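# Flip the compost pail's green lid fully open

## Task

Raise the compost pail's green lid to its fully open position so it stays open by itself, with the pail still upright. At the end neither arm, gripper nor camera cable may be in contact with the pail, and the white mug and the glass tumbler must both still be standing.

## Robot and tools

Robot: two six-joint arms, left_arm and right_arm, each with a parallel two-finger gripper and a wrist camera. The three cameras are cam_high (overhead), cam_left_wrist and cam_right_wrist, all 504x504 pixels.

Frame: every reported hand position (metres) and orientation (end_effector_quat_wxyz) is in the scene frame. Its origin sits at table-top height, halfway between the two arms' nominal bases. +z points up, +x points out over the table, and left_arm is on the +y side. Calibrated bases: left_arm at (-0.023, +0.271, +0.032), right_arm at (-0.031, -0.242, +0.018). Reported hand poses can be off by a few centimetres, more at long reach. end_effector_position is the point between the finger pads, roughly 1 cm short of the fingertips. The fingers point along the gripper's +z and close along its y axis.

Joint order: a row, and every per-joint list in a result, use this order for each arm: wrist yaw, wrist pitch, wrist roll, shoulder, waist, elbow. The waist and wrist roll signs are flipped relative to the URDF, both in commands and in readings. Stated ranges in URDF signs: waist -2.618 to 3.054, shoulder 0.000 to 3.142, elbow 0.000 to 3.142, wrist pitch -1.571 to 1.571, wrist yaw -1.571 to 1.571, wrist roll -2.094 to 2.094. So in your numbers the waist spans about -3.054 to 2.618. Real ends may differ by up to 0.059 rad.

Row layout (used by both execute_actions and move): one flat list of 14 numbers, each between -1 and 1, always covering both arms. Numbers 1-6 are left_arm joint offsets, number 7 is left_arm opening; numbers 8-13 are right_arm joint offsets, number 14 is right_arm opening. Joint numbers are scaled offsets, not angles: 1.0 equals 2.224 rad for waist, shoulder and elbow, and 8.485 rad for the three wrist joints. They are measured from the Joint targets shown at the start of the action or move, not from the previous row, so sending the same offset again moves the joint further. Zero for an arm's joints re-sends its current targets. The opening is absolute: +1 fully open, -1 shut. To leave a gripper unchanged, repeat its current command; a 0 there means half open.

execute_actions(actions, cameras): actions is a list of actions; each action is a table of up to 15 rows, one row per control step of 1/30 s; a short table keeps its last row for the remaining steps. An action that would push a joint more than 0.059 rad beyond its range is rejected for both arms; a malformed action rejects the whole call. An empty list just returns state and images. cameras picks which images come back: omitted, null or ["all"] gives all, [] gives none, an unknown name invalidates the call.

move(target, speed, blend, opening_speed, blocking, cameras): target is one 14-number row or a list of up to 15 rows; every row's offsets count from the same starting Joint targets. All joints interpolate together, so hands follow curves and do not avoid obstacles or each other. speed is the top joint speed in rad/s (0.01 to 12.57, default 0.5), one value or one per target. blend (rad) rounds corners at intermediate targets; default 0. opening_speed (at least 0.2 per second on the -1..+1 scale) makes the fingers move gradually. blocking=false returns after about 0.5 s while the move continues. The result adds a move: line: done, off_target (resting more than 0.035 rad from target), moving, held or fault, plus limits=held if steps were withheld. Reaching done does not mean nothing is being touched.

wait(seconds 0 to 10) lets time pass while arms hold their commands. stop brakes a running move. zoom_image(camera, region=[x0, y0, x1, y1] pixels, at most 504x504) enlarges part of the latest image. read_manual returns licence text. finished_scene(scene) ends the current scene, given its number; it cannot be undone, so call it only once the lid stays open and the robot is clear.

Result lines: Joint positions and Joint velocities give, per arm, the six joints (rad, rad/s) then the finger-pad gap (m; 0.094 m is fully open). Joint targets are what your next offsets start from. Joint torques are in the same order (N m, with offset, noise; numbers 4-6 wrap at ±28). grip_measured shows the finger opening on the command scale; grip_effort_nm is gripper motor effort (negative closing). Lines such as joint sent to its limit, joint command not followed (the clearance check altered targets), MOTOR HOT and OVER-TEMPERATURE FAULT deserve attention. Calls with actions also list joint positions at some steps.

Motion limits: per step a joint target can lead its measured angle by at most 0.339 rad (big joints) or 2.2 rad (wrist); if targets would move a gripper over 200 mm from where it is, they are scaled back. Large displacements can take several actions.

Cautions: do not let the arms hit or squeeze each other; avoid fast impacts, slamming the lid, hard pushes and letting go of moving parts; do not knock the mug, tumbler or pail over or off the table. A camera cable resting on the pail counts as contact. If an arm stays pressed against something, command its targets back past its measured positions. Avoid holding stretched poses or pushing at unreachable targets for long: motors heat, and at 90 °C the arm folds and stops working.

Each tool is called after ">>>" as name(argument=value, ...), one argument or row to a line, values as JSON.

## Session

>>> execute_actions(
  actions=[],
)

Scene clock: 0.00 s.
left_arm: end_effector_position=(+0.3936, +0.2709, +0.1509) grip_measured=+1.000 grip_effort_nm=n/a end_effector_quat_wxyz=(+0.608, -0.026, +0.791, +0.067) | right_arm: end_effector_position=(+0.3570, -0.1939, +0.1223) grip_measured=+1.000 grip_effort_nm=n/a end_effector_quat_wxyz=(+0.607, -0.055, +0.793, +0.007)
Joint names: [wrist yaw, wrist pitch, wrist roll, shoulder, waist, elbow]
Joint positions: left_arm=[-0.24 0.895 -0.015 1.592 0.096 0.435 0.094] | right_arm=[0.068 0.974 0.039 1.552 -0.132 0.311 0.094]
Joint velocities: within noise
Joint torques (N m): no reading
Heat: left arm: 28 °C; right arm: 27 °C.
Joint targets: left_arm=[-0.240 0.884 -0.014 1.588 0.096 0.438] | right_arm=[0.069 0.971 0.038 1.545 -0.132 0.317]
Tool commands: left_gripper/opening=+1.0 right_gripper/opening=+1.0

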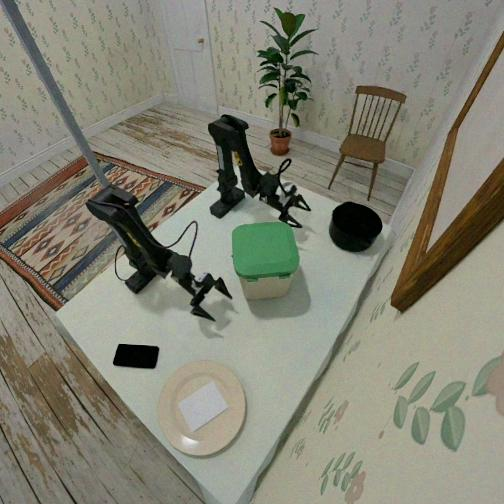

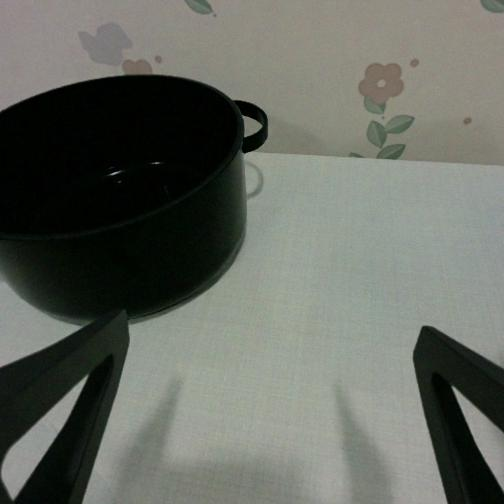

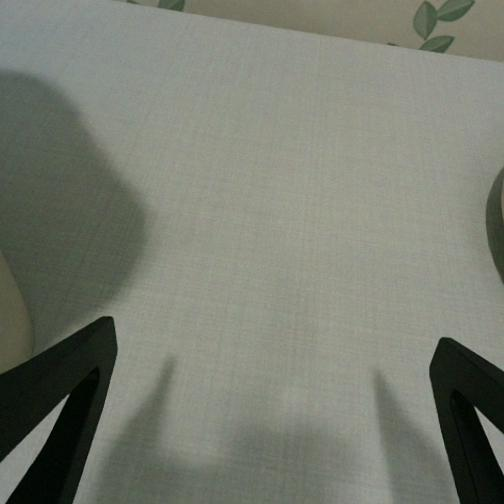

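>>> zoom_image(
  camera="cam_high",
  region=[180, 180, 330, 330],
)

>>> zoom_image(
  camera="cam_high",
  region=[40, 100, 440, 500],
)

Scaled by 3.360 (camera's finer frame: 720x720).

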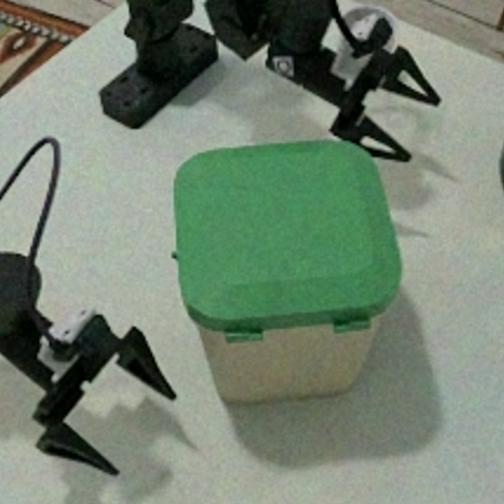

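Scaled by 1.260 (camera's finer frame: 720x720).

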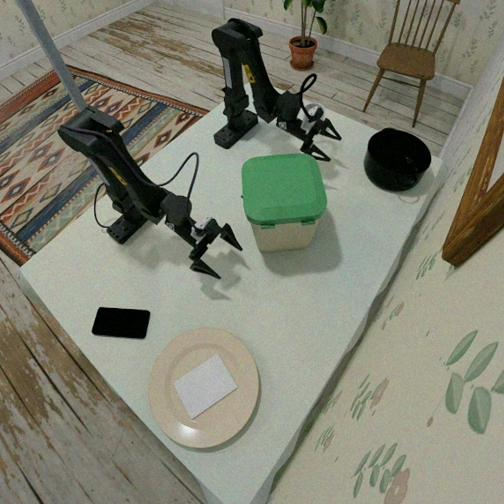

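>>> move(
  target=[0,-0.0688,0,-0.264,0,0.073,1,0,-0.079,0,-0.245,0,0.127,1],
  speed=0.8,
  cameras=[],
)

>>> move(
  target=[0.0283,0,0,0,0.159,0,1,-0.008,0,0,0,-0.143,0,1],
)

Scene clock: 47.13 s.
left_arm: end_effector_position=(+0.3485, +0.2756, +0.3010) grip_measured=+1.000 grip_effort_nm=0.007 end_effector_quat_wxyz=(+0.666, -0.036, +0.742, +0.059) | right_arm: end_effector_position=(+0.3401, -0.1965, +0.2776) grip_measured=+1.000 grip_effort_nm=-0.037 end_effector_quat_wxyz=(+0.658, -0.049, +0.752, +0.012)
Joint positions: left_arm=[-0.24 0.316 -0.015 1.006 0.096 0.583 0.094] | right_arm=[0.068 0.3 0.039 1.012 -0.132 0.576 0.094]
Joint torques (N m): left_arm=[-0.05 1.82 0 -3.06 0.05 9.78] | right_arm=[-0.04 1.74 0.03 -3.9 -0.01 9.26]
Heat: left arm: 30 °C; right arm: 31 °C.
Joint targets: left_arm=[-0.241 0.300 -0.014 1.001 0.096 0.601] | right_arm=[0.069 0.300 0.038 1.000 -0.132 0.599]
move: done

Scene clock: 48.53 s.
left_arm: end_effector_position=(+0.3136, +0.1080, +0.3003) grip_measured=+1.000 grip_effort_nm=-0.002 end_effector_quat_wxyz=(+0.652, +0.172, +0.724, -0.145) | right_arm: end_effector_position=(+0.3035, -0.0747, +0.2774) grip_measured=+1.000 grip_effort_nm=-0.042 end_effector_quat_wxyz=(+0.643, -0.185, +0.730, +0.136)
Joint positions: left_arm=[-0.004 0.315 -0.015 1.006 0.447 0.583 0.094] | right_arm=[0.009 0.3 0.039 1.012 -0.446 0.576 0.094]
Joint torques (N m): left_arm=[0.03 1.85 0.01 -3.04 0.31 9.84] | right_arm=[-0.13 1.77 0.03 -3.9 -0.36 9.29]
Heat: left arm: 30 °C; right arm: 31 °C.
Joint targets: left_arm=[-0.001 0.300 -0.014 1.001 0.450 0.601] | right_arm=[0.001 0.301 0.038 1.000 -0.450 0.599]
move: done

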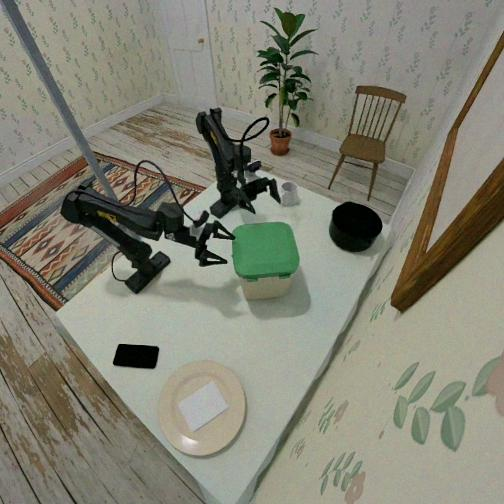

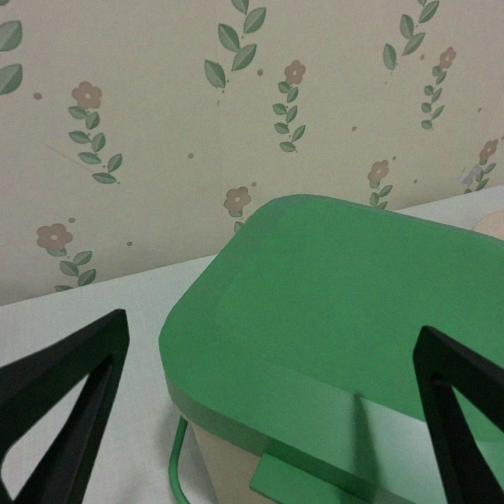

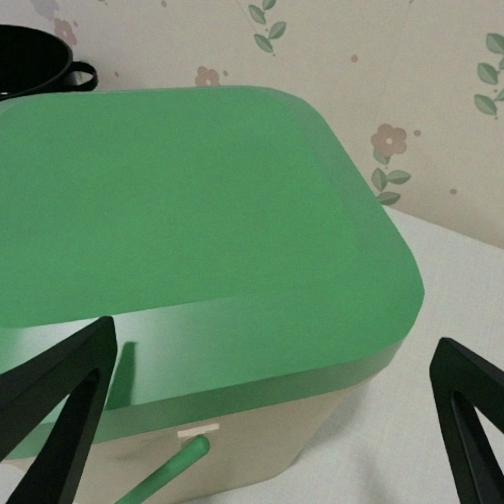

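>>> move(
  target=[0,-0.1414,0,0,0,0.27,1,0,0,0,0,0,0,1],
  speed=0.8,
  cameras=["cam_left_wrist","cam_high"],
)

Scene clock: 88.23 s.
left_arm: end_effector_position=(+0.2454, +0.1413, +0.3123) grip_measured=+1.000 grip_effort_nm=-0.002 end_effector_quat_wxyz=(+0.407, +0.211, +0.884, -0.090) | right_arm: end_effector_position=(+0.3035, -0.0747, +0.2774) grip_measured=+1.000 grip_effort_nm=-0.037 end_effector_quat_wxyz=(+0.643, -0.185, +0.730, +0.136)
Joint positions: left_arm=[-0.003 -0.884 -0.015 1.006 0.447 1.179 0.094] | right_arm=[0.009 0.3 0.039 1.012 -0.446 0.576 0.094]
Joint torques (N m): left_arm=[0.01 1.56 -0.01 -2.11 0.28 9.44] | right_arm=[-0.13 1.78 0.03 -3.95 -0.38 9.29]
Heat: left arm: 31 °C; right arm: 34 °C.
Joint targets: left_arm=[-0.001 -0.900 -0.014 1.001 0.450 1.201] | right_arm=[0.001 0.301 0.038 1.000 -0.450 0.599]
move: done
Images, in order (width x height): cam_high 504x504, cam_left_wrist 504x504.

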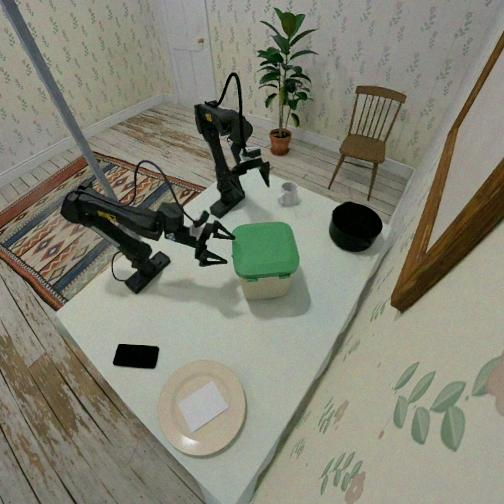

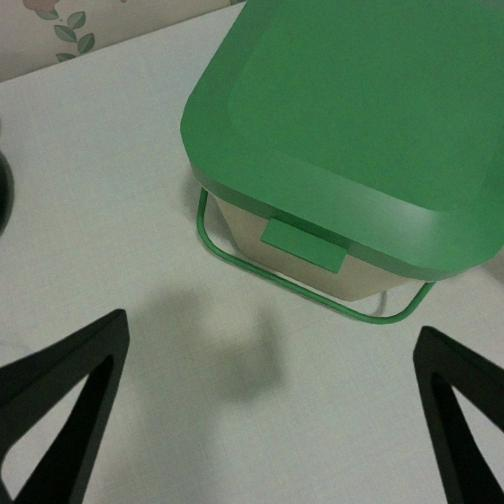

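>>> move(
  target=[
    [0,0.106,0.0016,-0.135,0.0315,-0.315,-0.36,0,0,0,0,0.247,0,1],
    [0,0.183,0.0016,-0.035,0.0315,-0.4856,-0.36,0,0,0,0,0.247,0,1],
  ],
  speed=0.8,
  cameras=["cam_left_wrist","cam_high"],
)

Scene clock: 133.13 s.
left_arm: end_effector_position=(+0.2563, +0.1116, +0.1923) grip_measured=-0.357 grip_effort_nm=-0.139 end_effector_quat_wxyz=(+0.632, +0.197, +0.731, -0.166) | right_arm: end_effector_position=(+0.3420, -0.2696, +0.2773) grip_measured=+1.000 grip_effort_nm=-0.042 end_effector_quat_wxyz=(+0.656, +0.015, +0.754, -0.039)
Joint positions: left_arm=[-0.002 0.644 -0.006 0.923 0.515 0.132 0.03] | right_arm=[0.005 0.299 0.039 1.012 0.094 0.576 0.094]
Joint torques (N m): left_arm=[0.02 2.05 0.05 -0.87 0.51 6.49] | right_arm=[-0.09 1.78 0.03 -3.92 0.43 9.29]
Heat: left arm: 31 °C; right arm: 36 °C.
Joint targets: left_arm=[0.000 0.653 0.000 0.923 0.520 0.121] | right_arm=[0.001 0.300 0.038 1.000 0.099 0.599]
move: done
Images, in order (width x height): cam_high 504x504, cam_left_wrist 504x504.

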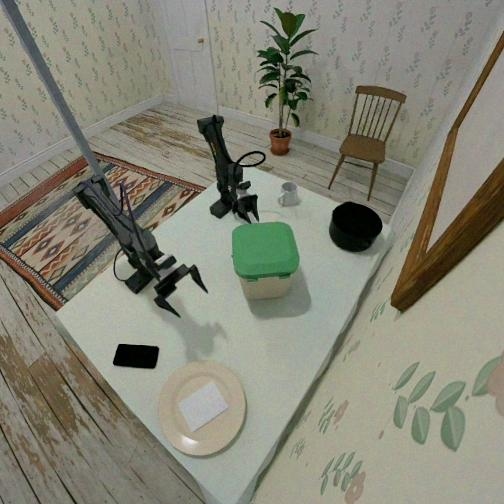

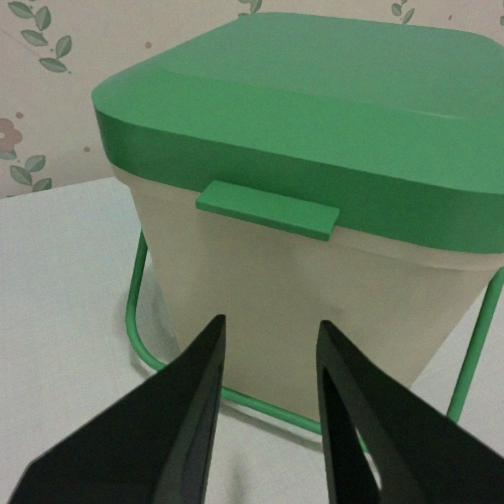

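>>> move(
  target=[
    [0,0.0271,0,0.0737,0,-0.0301,-0.36,0,0,0,0,0,0,1],
    [0,0.0601,0,0.2293,0,0.022,-0.36,0,0,0,0,0,0,1],
  ],
  speed=0.4,
  cameras=["cam_left_wrist","cam_high"],
)

Scene clock: 154.43 s.
left_arm: end_effector_position=(+0.2877, +0.0934, +0.1662) grip_measured=-0.357 grip_effort_nm=-0.139 end_effector_quat_wxyz=(+0.643, +0.194, +0.721, -0.170) | right_arm: end_effector_position=(+0.3420, -0.2696, +0.2773) grip_measured=+1.000 grip_effort_nm=-0.037 end_effector_quat_wxyz=(+0.656, +0.015, +0.754, -0.039)
Joint positions: left_arm=[-0.002 1.156 -0.004 1.424 0.515 0.152 0.03] | right_arm=[0.005 0.299 0.039 1.012 0.094 0.576 0.094]
Joint torques (N m): left_arm=[0.01 2.03 0.01 -3.06 0.51 7.17] | right_arm=[-0.08 1.77 0.02 -3.92 0.4 9.28]
Heat: left arm: 33 °C; right arm: 37 °C.
Joint targets: left_arm=[-0.001 1.163 -0.001 1.433 0.520 0.170] | right_arm=[0.001 0.300 0.038 1.000 0.099 0.599]
move: done
Images, in order (width x height): cam_high 504x504, cam_left_wrist 504x504.

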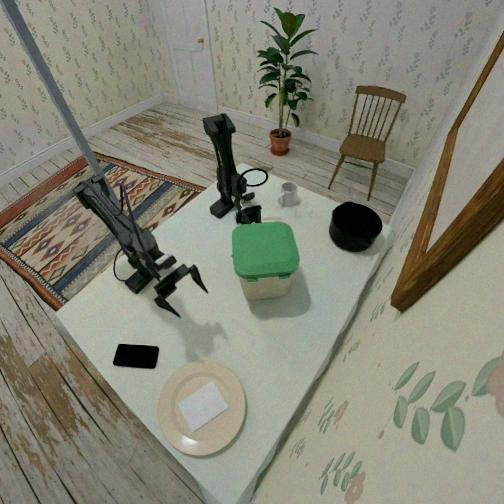

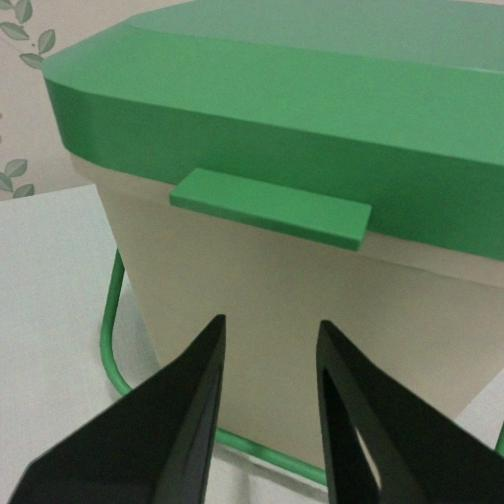

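>>> move(
  target=[
    [0,-0.0018,0,0.0117,0,0.0184,-0.36,0,0,0,0,0,0,1],
    [0,-0.0086,0,-0.0283,0,0.027,-0.36,0,0,0,0,0,0,1],
  ],
  speed=0.2,
  cameras=["cam_left_wrist","cam_high"],
)

Scene clock: 163.60 s.
left_arm: end_effector_position=(+0.2969, +0.0881, +0.1871) grip_measured=-0.357 grip_effort_nm=-0.139 end_effector_quat_wxyz=(+0.657, +0.190, +0.708, -0.174) | right_arm: end_effector_position=(+0.3420, -0.2696, +0.2773) grip_measured=+1.000 grip_effort_nm=-0.037 end_effector_quat_wxyz=(+0.656, +0.015, +0.754, -0.039)
Joint positions: left_arm=[-0.002 1.106 -0.003 1.389 0.515 0.207 0.03] | right_arm=[0.005 0.299 0.039 1.012 0.094 0.576 0.094]
Joint torques (N m): left_arm=[0 1.84 0.02 -5.74 0.54 8.05] | right_arm=[-0.09 1.77 0.03 -3.92 0.39 9.32]
Heat: left arm: 33 °C; right arm: 38 °C.
Joint targets: left_arm=[-0.001 1.090 -0.001 1.370 0.520 0.230] | right_arm=[0.001 0.301 0.038 1.000 0.099 0.599]
move: done
Images, in order (width x height): cam_high 504x504, cam_left_wrist 504x504.

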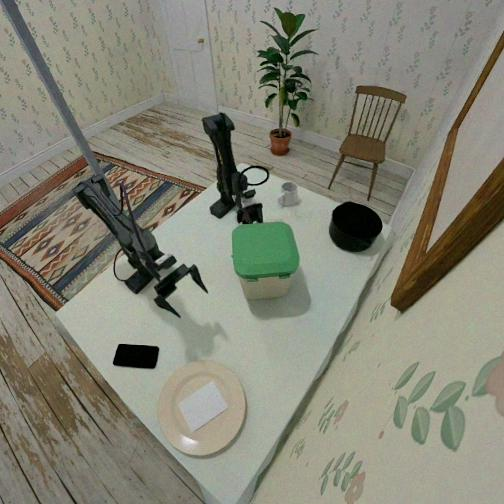

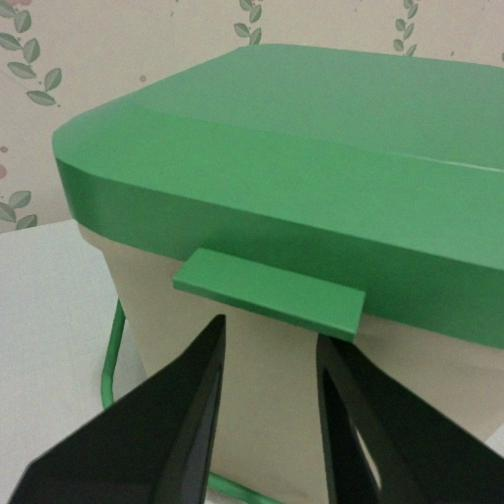

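>>> move(
  target=[
    [0,-0.0417,0,-0.0985,-0.0045,0.0832,-0.36,0,0,0,0,0,0,1],
    [0,-0.0671,0,-0.0773,-0.0135,0.201,-0.36,0,0,0,0,0,0,1],
  ],
  speed=0.3,
  blend=0.05,
  cameras=["cam_left_wrist","cam_high"],
)

Scene clock: 187.10 s.
left_arm: end_effector_position=(+0.3383, +0.0735, +0.3197) grip_measured=-0.357 grip_effort_nm=-0.134 end_effector_quat_wxyz=(+0.683, +0.178, +0.687, -0.174) | right_arm: end_effector_position=(+0.3420, -0.2696, +0.2773) grip_measured=+1.000 grip_effort_nm=-0.042 end_effector_quat_wxyz=(+0.656, +0.015, +0.754, -0.039)
Joint positions: left_arm=[0 0.533 -0.003 1.191 0.495 0.651 0.03] | right_arm=[0.005 0.299 0.039 1.012 0.094 0.576 0.094]
Joint torques (N m): left_arm=[-0.02 1.86 0.01 -3.59 -0.49 10.39] | right_arm=[-0.09 1.78 0.03 -3.92 0.4 9.29]
Heat: left arm: 32 °C; right arm: 38 °C.
Joint targets: left_arm=[-0.001 0.521 -0.001 1.198 0.490 0.677] | right_arm=[0.001 0.301 0.038 1.000 0.099 0.599]
move: done
Images, in order (width x height): cam_high 504x504, cam_left_wrist 504x504.

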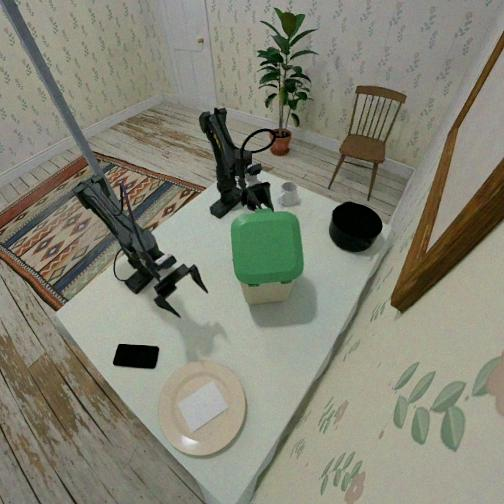

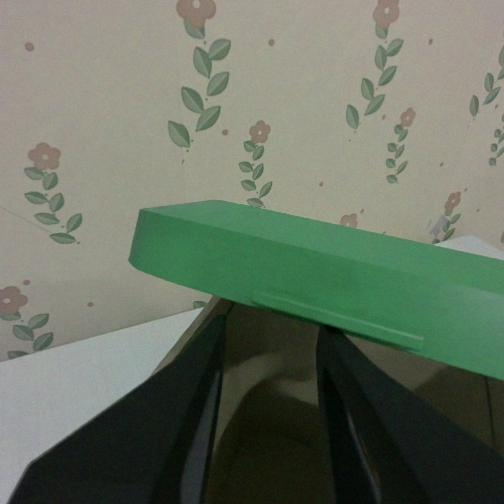

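>>> move(
  target=[
    [0,-0.0137,0,0.0737,0,0.1259,-0.36,0,0,0,0,0,0,1],
    [0,-0.0209,0,0.1713,-0.0045,0.2509,-0.36,0,0,0,0,0,0,1],
    [0,-0.024,0,0.2527,-0.009,0.3444,-0.36,0,0,0,0,0,0,1],
  ],
  speed=0.3,
  blend=0.05,
  cameras=["cam_left_wrist","cam_high"],
)

Scene clock: 193.87 s.
left_arm: end_effector_position=(+0.4780, +0.0098, +0.3906) grip_measured=-0.357 grip_effort_nm=-0.129 end_effector_quat_wxyz=(+0.690, +0.169, +0.684, -0.168) | right_arm: end_effector_position=(+0.3420, -0.2696, +0.2773) grip_measured=+1.000 grip_effort_nm=-0.042 end_effector_quat_wxyz=(+0.656, +0.015, +0.754, -0.039)
Joint positions: left_arm=[0 0.334 -0.003 1.742 0.474 1.416 0.03] | right_arm=[0.005 0.299 0.039 1.012 0.094 0.576 0.094]
Joint torques (N m): left_arm=[-0.02 1.82 0.02 -9.25 -0.42 10.71] | right_arm=[-0.09 1.78 0.03 -3.9 0.42 9.28]
Heat: left arm: 33 °C; right arm: 39 °C.
Joint targets: left_arm=[-0.001 0.317 -0.001 1.760 0.470 1.443] | right_arm=[0.001 0.301 0.038 1.000 0.099 0.599]
move: done
Images, in order (width x height): cam_high 504x504, cam_left_wrist 504x504.

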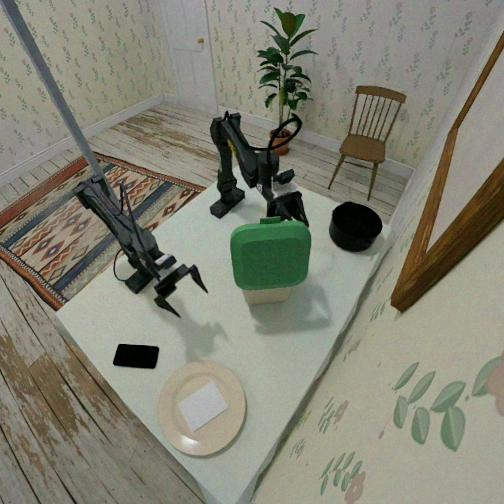

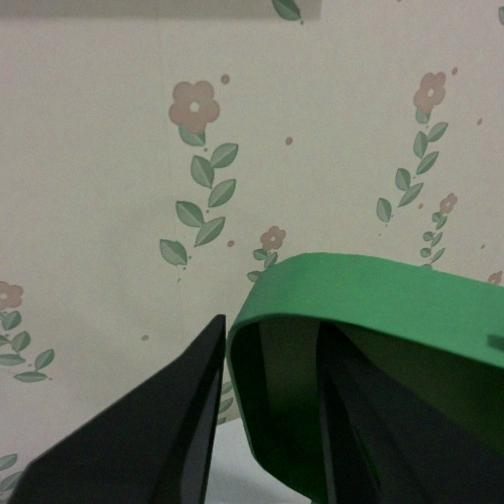

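>>> move(
  target=[
    [0,-0.0014,0,0.0814,0,0.0868,-0.36,0,0,0,0,0,0,1],
  ],
  speed=0.3,
  cameras=["cam_left_wrist","cam_high"],
)

Scene clock: 199.10 s.
left_arm: end_effector_position=(+0.5185, -0.0114, +0.3815) grip_measured=-0.357 grip_effort_nm=-0.129 end_effector_quat_wxyz=(+0.689, +0.169, +0.684, -0.168) | right_arm: end_effector_position=(+0.3420, -0.2696, +0.2773) grip_measured=+1.000 grip_effort_nm=-0.037 end_effector_quat_wxyz=(+0.656, +0.015, +0.754, -0.039)
Joint positions: left_arm=[0 0.319 -0.003 1.921 0.474 1.608 0.03] | right_arm=[0.005 0.299 0.039 1.012 0.094 0.576 0.094]
Joint torques (N m): left_arm=[-0.01 1.84 0.02 -11 -0.36 10.85] | right_arm=[-0.09 1.78 0.02 -3.92 0.42 9.31]
Heat: left arm: 33 °C; right arm: 39 °C.
Joint targets: left_arm=[-0.001 0.305 -0.001 1.941 0.470 1.636] | right_arm=[0.001 0.301 0.038 1.000 0.099 0.599]
move: done
Images, in order (width x height): cam_high 504x504, cam_left_wrist 504x504.

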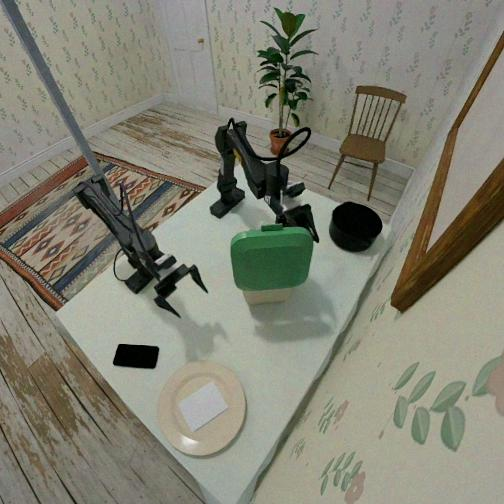

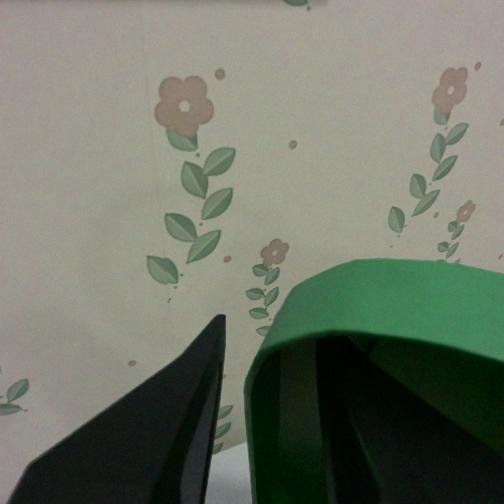

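>>> move(
  target=[0,0.0014,0,-0.0814,0,-0.0868,-0.36,0,0,0,0,0,0,1],
  speed=0.2,
  cameras=["cam_left_wrist","cam_high"],
)

Scene clock: 204.60 s.
left_arm: end_effector_position=(+0.4889, +0.0041, +0.3819) grip_measured=-0.357 grip_effort_nm=-0.134 end_effector_quat_wxyz=(+0.683, +0.171, +0.691, -0.167) | right_arm: end_effector_position=(+0.3420, -0.2696, +0.2772) grip_measured=+1.000 grip_effort_nm=-0.037 end_effector_quat_wxyz=(+0.656, +0.015, +0.754, -0.039)
Joint positions: left_arm=[0 0.319 -0.003 1.79 0.474 1.459 0.03] | right_arm=[0.005 0.299 0.039 1.012 0.094 0.576 0.094]
Joint torques (N m): left_arm=[-0.03 1.97 0.02 -14.32 -0.35 6.93] | right_arm=[-0.09 1.77 0.03 -3.92 0.42 9.28]
Heat: left arm: 32 °C; right arm: 39 °C.
Joint targets: left_arm=[-0.001 0.317 -0.001 1.760 0.470 1.443] | right_arm=[0.001 0.300 0.038 1.000 0.099 0.599]
move: done
Images, in order (width x height): cam_high 504x504, cam_left_wrist 504x504.

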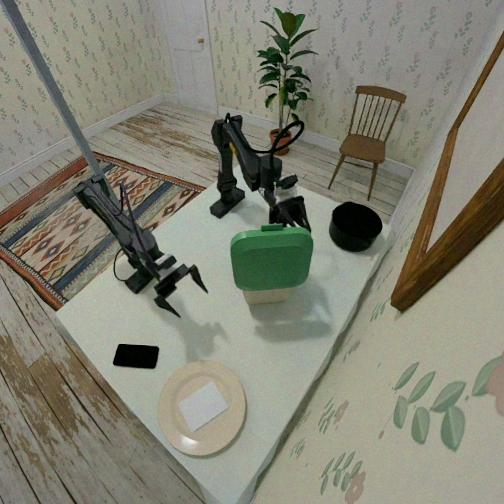

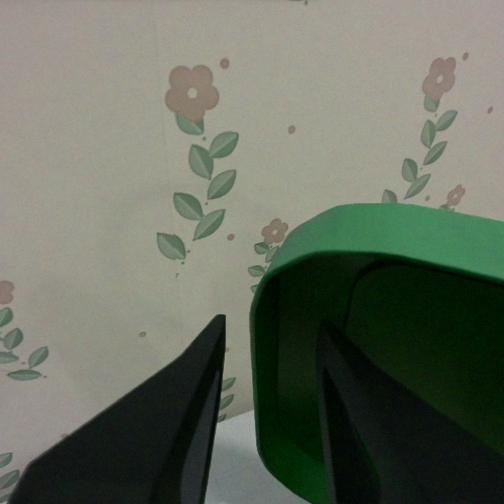

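>>> move(
  target=[
    [0,0.0031,0,-0.0814,0,-0.0935,-0.36,0,0,0,0,0,0,1],
    [0,0.0031,0,-0.0814,0.036,-0.0935,-0.8,0,0,0,0,0,0,1],
  ],
  speed=0.3,
  opening_speed=1,
  cameras=["cam_left_wrist","cam_high"],
)

Scene clock: 210.10 s.
left_arm: end_effector_position=(+0.4243, -0.0102, +0.3807) grip_measured=-0.797 grip_effort_nm=-0.129 end_effector_quat_wxyz=(+0.673, +0.200, +0.685, -0.194) | right_arm: end_effector_position=(+0.3420, -0.2696, +0.2772) grip_measured=+1.000 grip_effort_nm=-0.037 end_effector_quat_wxyz=(+0.656, +0.015, +0.754, -0.039)
Joint positions: left_arm=[0.004 0.334 -0.003 1.605 0.553 1.251 0.01] | right_arm=[0.005 0.299 0.039 1.012 0.094 0.576 0.094]
Joint torques (N m): left_arm=[-0.06 2.07 0.03 -11.79 -0.29 6.78] | right_arm=[-0.09 1.78 0.03 -3.92 0.4 9.31]
Heat: left arm: 32 °C; right arm: 39 °C.
Joint targets: left_arm=[0.000 0.344 -0.001 1.579 0.550 1.235] | right_arm=[0.001 0.300 0.038 1.000 0.099 0.599]
move: done
Images, in order (width x height): cam_high 504x504, cam_left_wrist 504x504.

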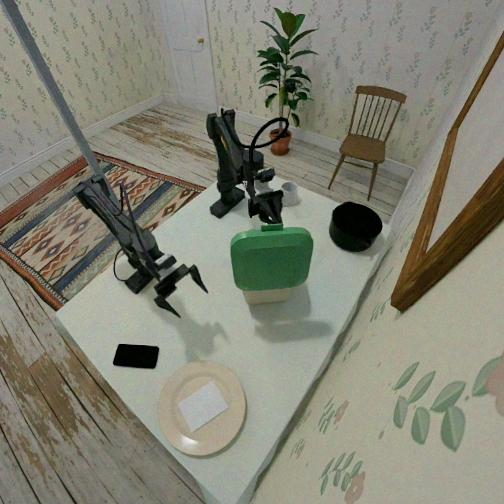

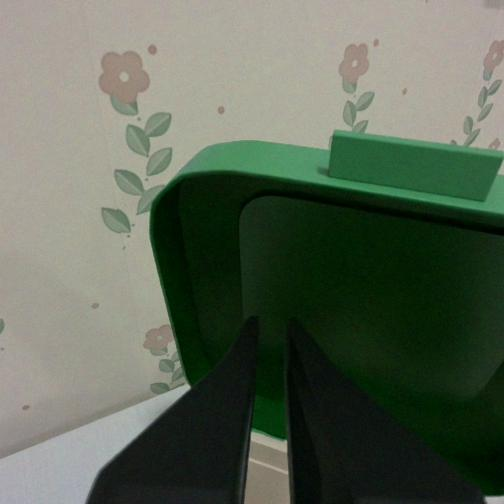

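>>> move(
  target=[
    [0,0,0,0,0.036,0,-0.8,0,0,0,0,0,0,1],
    [0,-0.0121,0,0.0814,0.04,0.0935,-0.8,0,0,0,0,0,0,1],
    [0,-0.0175,0,0.1628,0.045,0.1803,-0.8,0,0,0,0,0,0,1],
  ],
  speed=0.25,
  cameras=["cam_left_wrist","cam_high"],
)

Scene clock: 224.67 s.
left_arm: end_effector_position=(+0.4608, -0.0995, +0.3543) grip_measured=-0.797 grip_effort_nm=-0.139 end_effector_quat_wxyz=(+0.634, +0.241, +0.702, -0.216) | right_arm: end_effector_position=(+0.3420, -0.2696, +0.2772) grip_measured=+1.000 grip_effort_nm=-0.042 end_effector_quat_wxyz=(+0.656, +0.015, +0.754, -0.039)
Joint positions: left_arm=[0.005 0.21 -0.003 1.921 0.645 1.608 0.01] | right_arm=[0.005 0.299 0.039 1.012 0.094 0.576 0.094]
Joint torques (N m): left_arm=[-0.07 1.85 0.01 -11.11 0.49 10.91] | right_arm=[-0.09 1.78 0.03 -3.92 0.4 9.31]
Heat: left arm: 33 °C; right arm: 40 °C.
Joint targets: left_arm=[0.000 0.195 -0.001 1.941 0.650 1.636] | right_arm=[0.001 0.300 0.038 1.000 0.099 0.599]
move: done
Images, in order (width x height): cam_high 504x504, cam_left_wrist 504x504.

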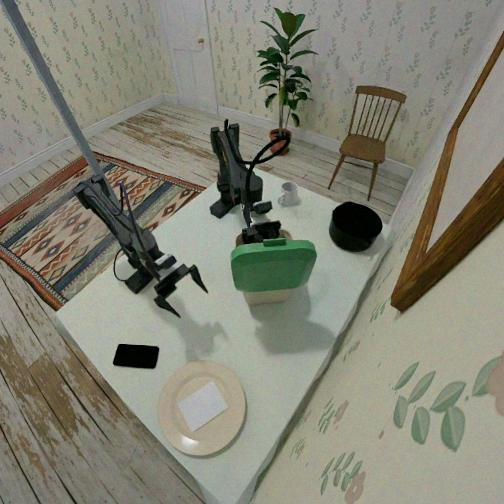

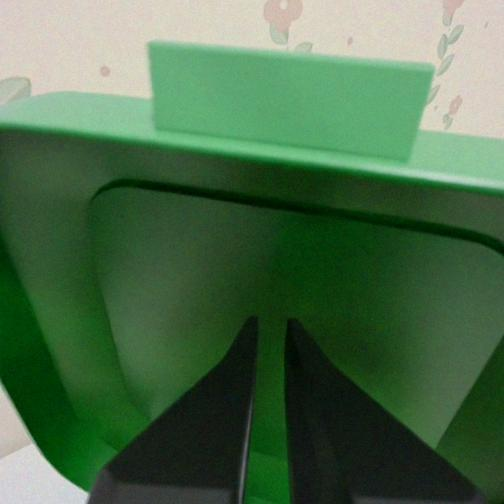

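>>> move(
  target=[0,0.0022,0,0.08,0.009,0.0778,-0.8,0,0,0,0,0,0,1],
  speed=0.2,
  cameras=["cam_left_wrist","cam_high"],
)

Scene clock: 228.07 s.
left_arm: end_effector_position=(+0.4858, -0.1348, +0.3344) grip_measured=-0.797 grip_effort_nm=-0.139 end_effector_quat_wxyz=(+0.631, +0.248, +0.700, -0.222) | right_arm: end_effector_position=(+0.3420, -0.2696, +0.2772) grip_measured=+1.000 grip_effort_nm=-0.037 end_effector_quat_wxyz=(+0.656, +0.015, +0.754, -0.039)
Joint positions: left_arm=[0.005 0.208 -0.003 2.094 0.665 1.781 0.01] | right_arm=[0.005 0.299 0.039 1.012 0.094 0.576 0.094]
Joint torques (N m): left_arm=[-0.06 2.04 0.01 -12.51 0.47 10.89] | right_arm=[-0.09 1.78 0.03 -3.92 0.42 9.29]
Heat: left arm: 33 °C; right arm: 40 °C.
Joint targets: left_arm=[0.000 0.214 -0.001 2.119 0.670 1.809] | right_arm=[0.001 0.300 0.038 1.000 0.099 0.599]
move: done
Images, in order (width x height): cam_high 504x504, cam_left_wrist 504x504.

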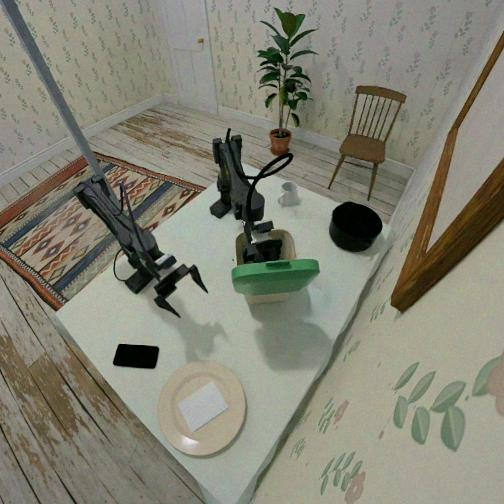

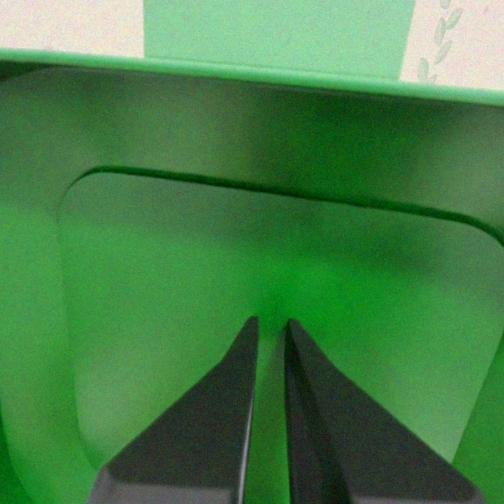

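>>> move(
  target=[0,0.0141,0,0.0751,0.003,0.0643,-0.8,0,0,0,0,0,0,1],
  speed=0.15,
  cameras=["cam_left_wrist","cam_high"],
)

Scene clock: 232.17 s.
left_arm: end_effector_position=(+0.5114, -0.1607, +0.3293) grip_measured=-0.797 grip_effort_nm=-0.139 end_effector_quat_wxyz=(+0.664, +0.239, +0.669, -0.235) | right_arm: end_effector_position=(+0.3420, -0.2696, +0.2772) grip_measured=+1.000 grip_effort_nm=-0.042 end_effector_quat_wxyz=(+0.656, +0.015, +0.754, -0.039)
Joint positions: left_arm=[0.005 0.323 -0.003 2.256 0.671 1.924 0.01] | right_arm=[0.005 0.299 0.039 1.012 0.094 0.576 0.094]
Joint torques (N m): left_arm=[-0.07 2.08 0.02 -13.59 0.61 10.81] | right_arm=[-0.09 1.78 0.03 -3.9 0.42 9.26]
Heat: left arm: 33 °C; right arm: 40 °C.
Joint targets: left_arm=[0.000 0.333 -0.001 2.286 0.677 1.952] | right_arm=[0.001 0.300 0.038 1.000 0.099 0.599]
move: done
Images, in order (width x height): cam_high 504x504, cam_left_wrist 504x504.

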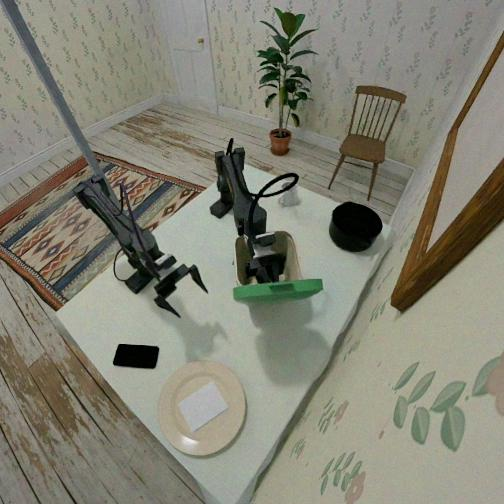

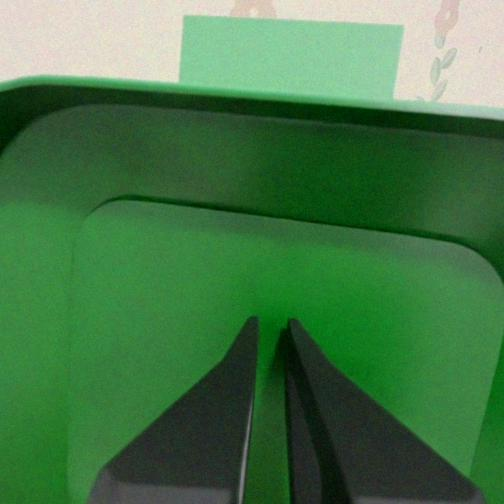

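>>> move(
  target=[
    [0,0.0013,0,-0.3179,0,-0.3224,-0.8,0,0,0,0,0,0,1],
    [0,-0.0392,0,-0.7131,0,-0.6529,-0.8,0,0,0,0,0,0,1],
  ],
  speed=0.6,
  blend=0.1,
)

>>> zoom_image(
  camera="cam_high",
  region=[180, 180, 360, 360],
)

Scene clock: 242.47 s.
left_arm: end_effector_position=(+0.2234, +0.0724, +0.2884) grip_measured=-0.797 grip_effort_nm=-0.139 end_effector_quat_wxyz=(+0.603, +0.259, +0.723, -0.214) | right_arm: end_effector_position=(+0.3420, -0.2696, +0.2772) grip_measured=+1.000 grip_effort_nm=-0.037 end_effector_quat_wxyz=(+0.656, +0.015, +0.754, -0.039)
Joint positions: left_arm=[0.004 0.016 -0.003 0.711 0.671 0.514 0.01] | right_arm=[0.005 0.299 0.039 1.012 0.094 0.576 0.094]
Joint torques (N m): left_arm=[-0.06 1.84 0.01 -1.03 0.59 7.06] | right_arm=[-0.09 1.78 0.03 -3.92 0.42 9.28]
Heat: left arm: 34 °C; right arm: 40 °C.
Joint targets: left_arm=[0.000 0.001 -0.001 0.700 0.677 0.500] | right_arm=[0.001 0.300 0.038 1.000 0.099 0.599]
move: done

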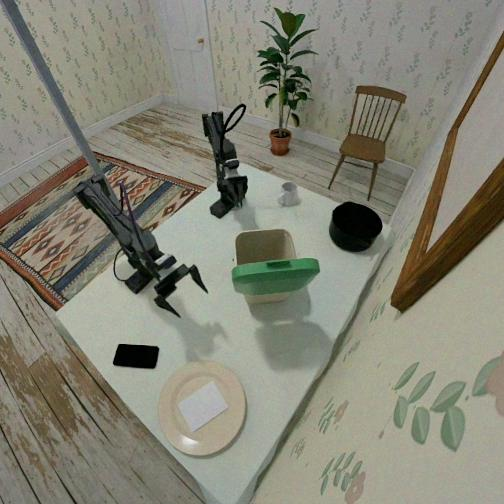

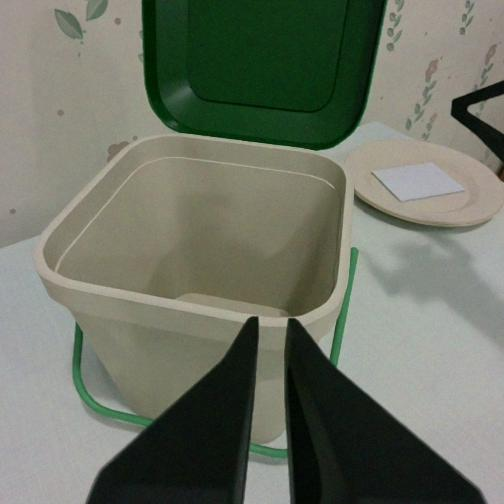

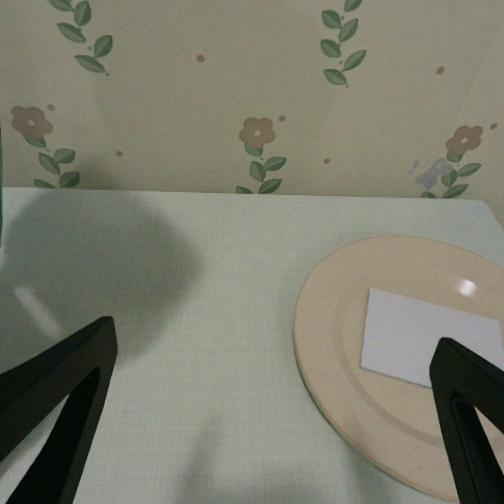

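Scaled by 2.800 (camera's finer frame: 720x720).

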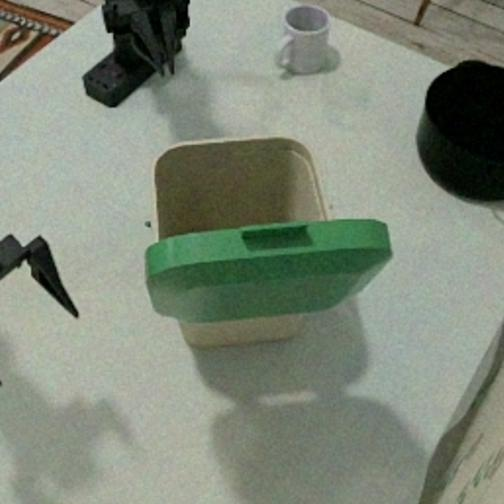

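>>> finished_scene(
  scene=1,
)

The scene is finished: the task was done.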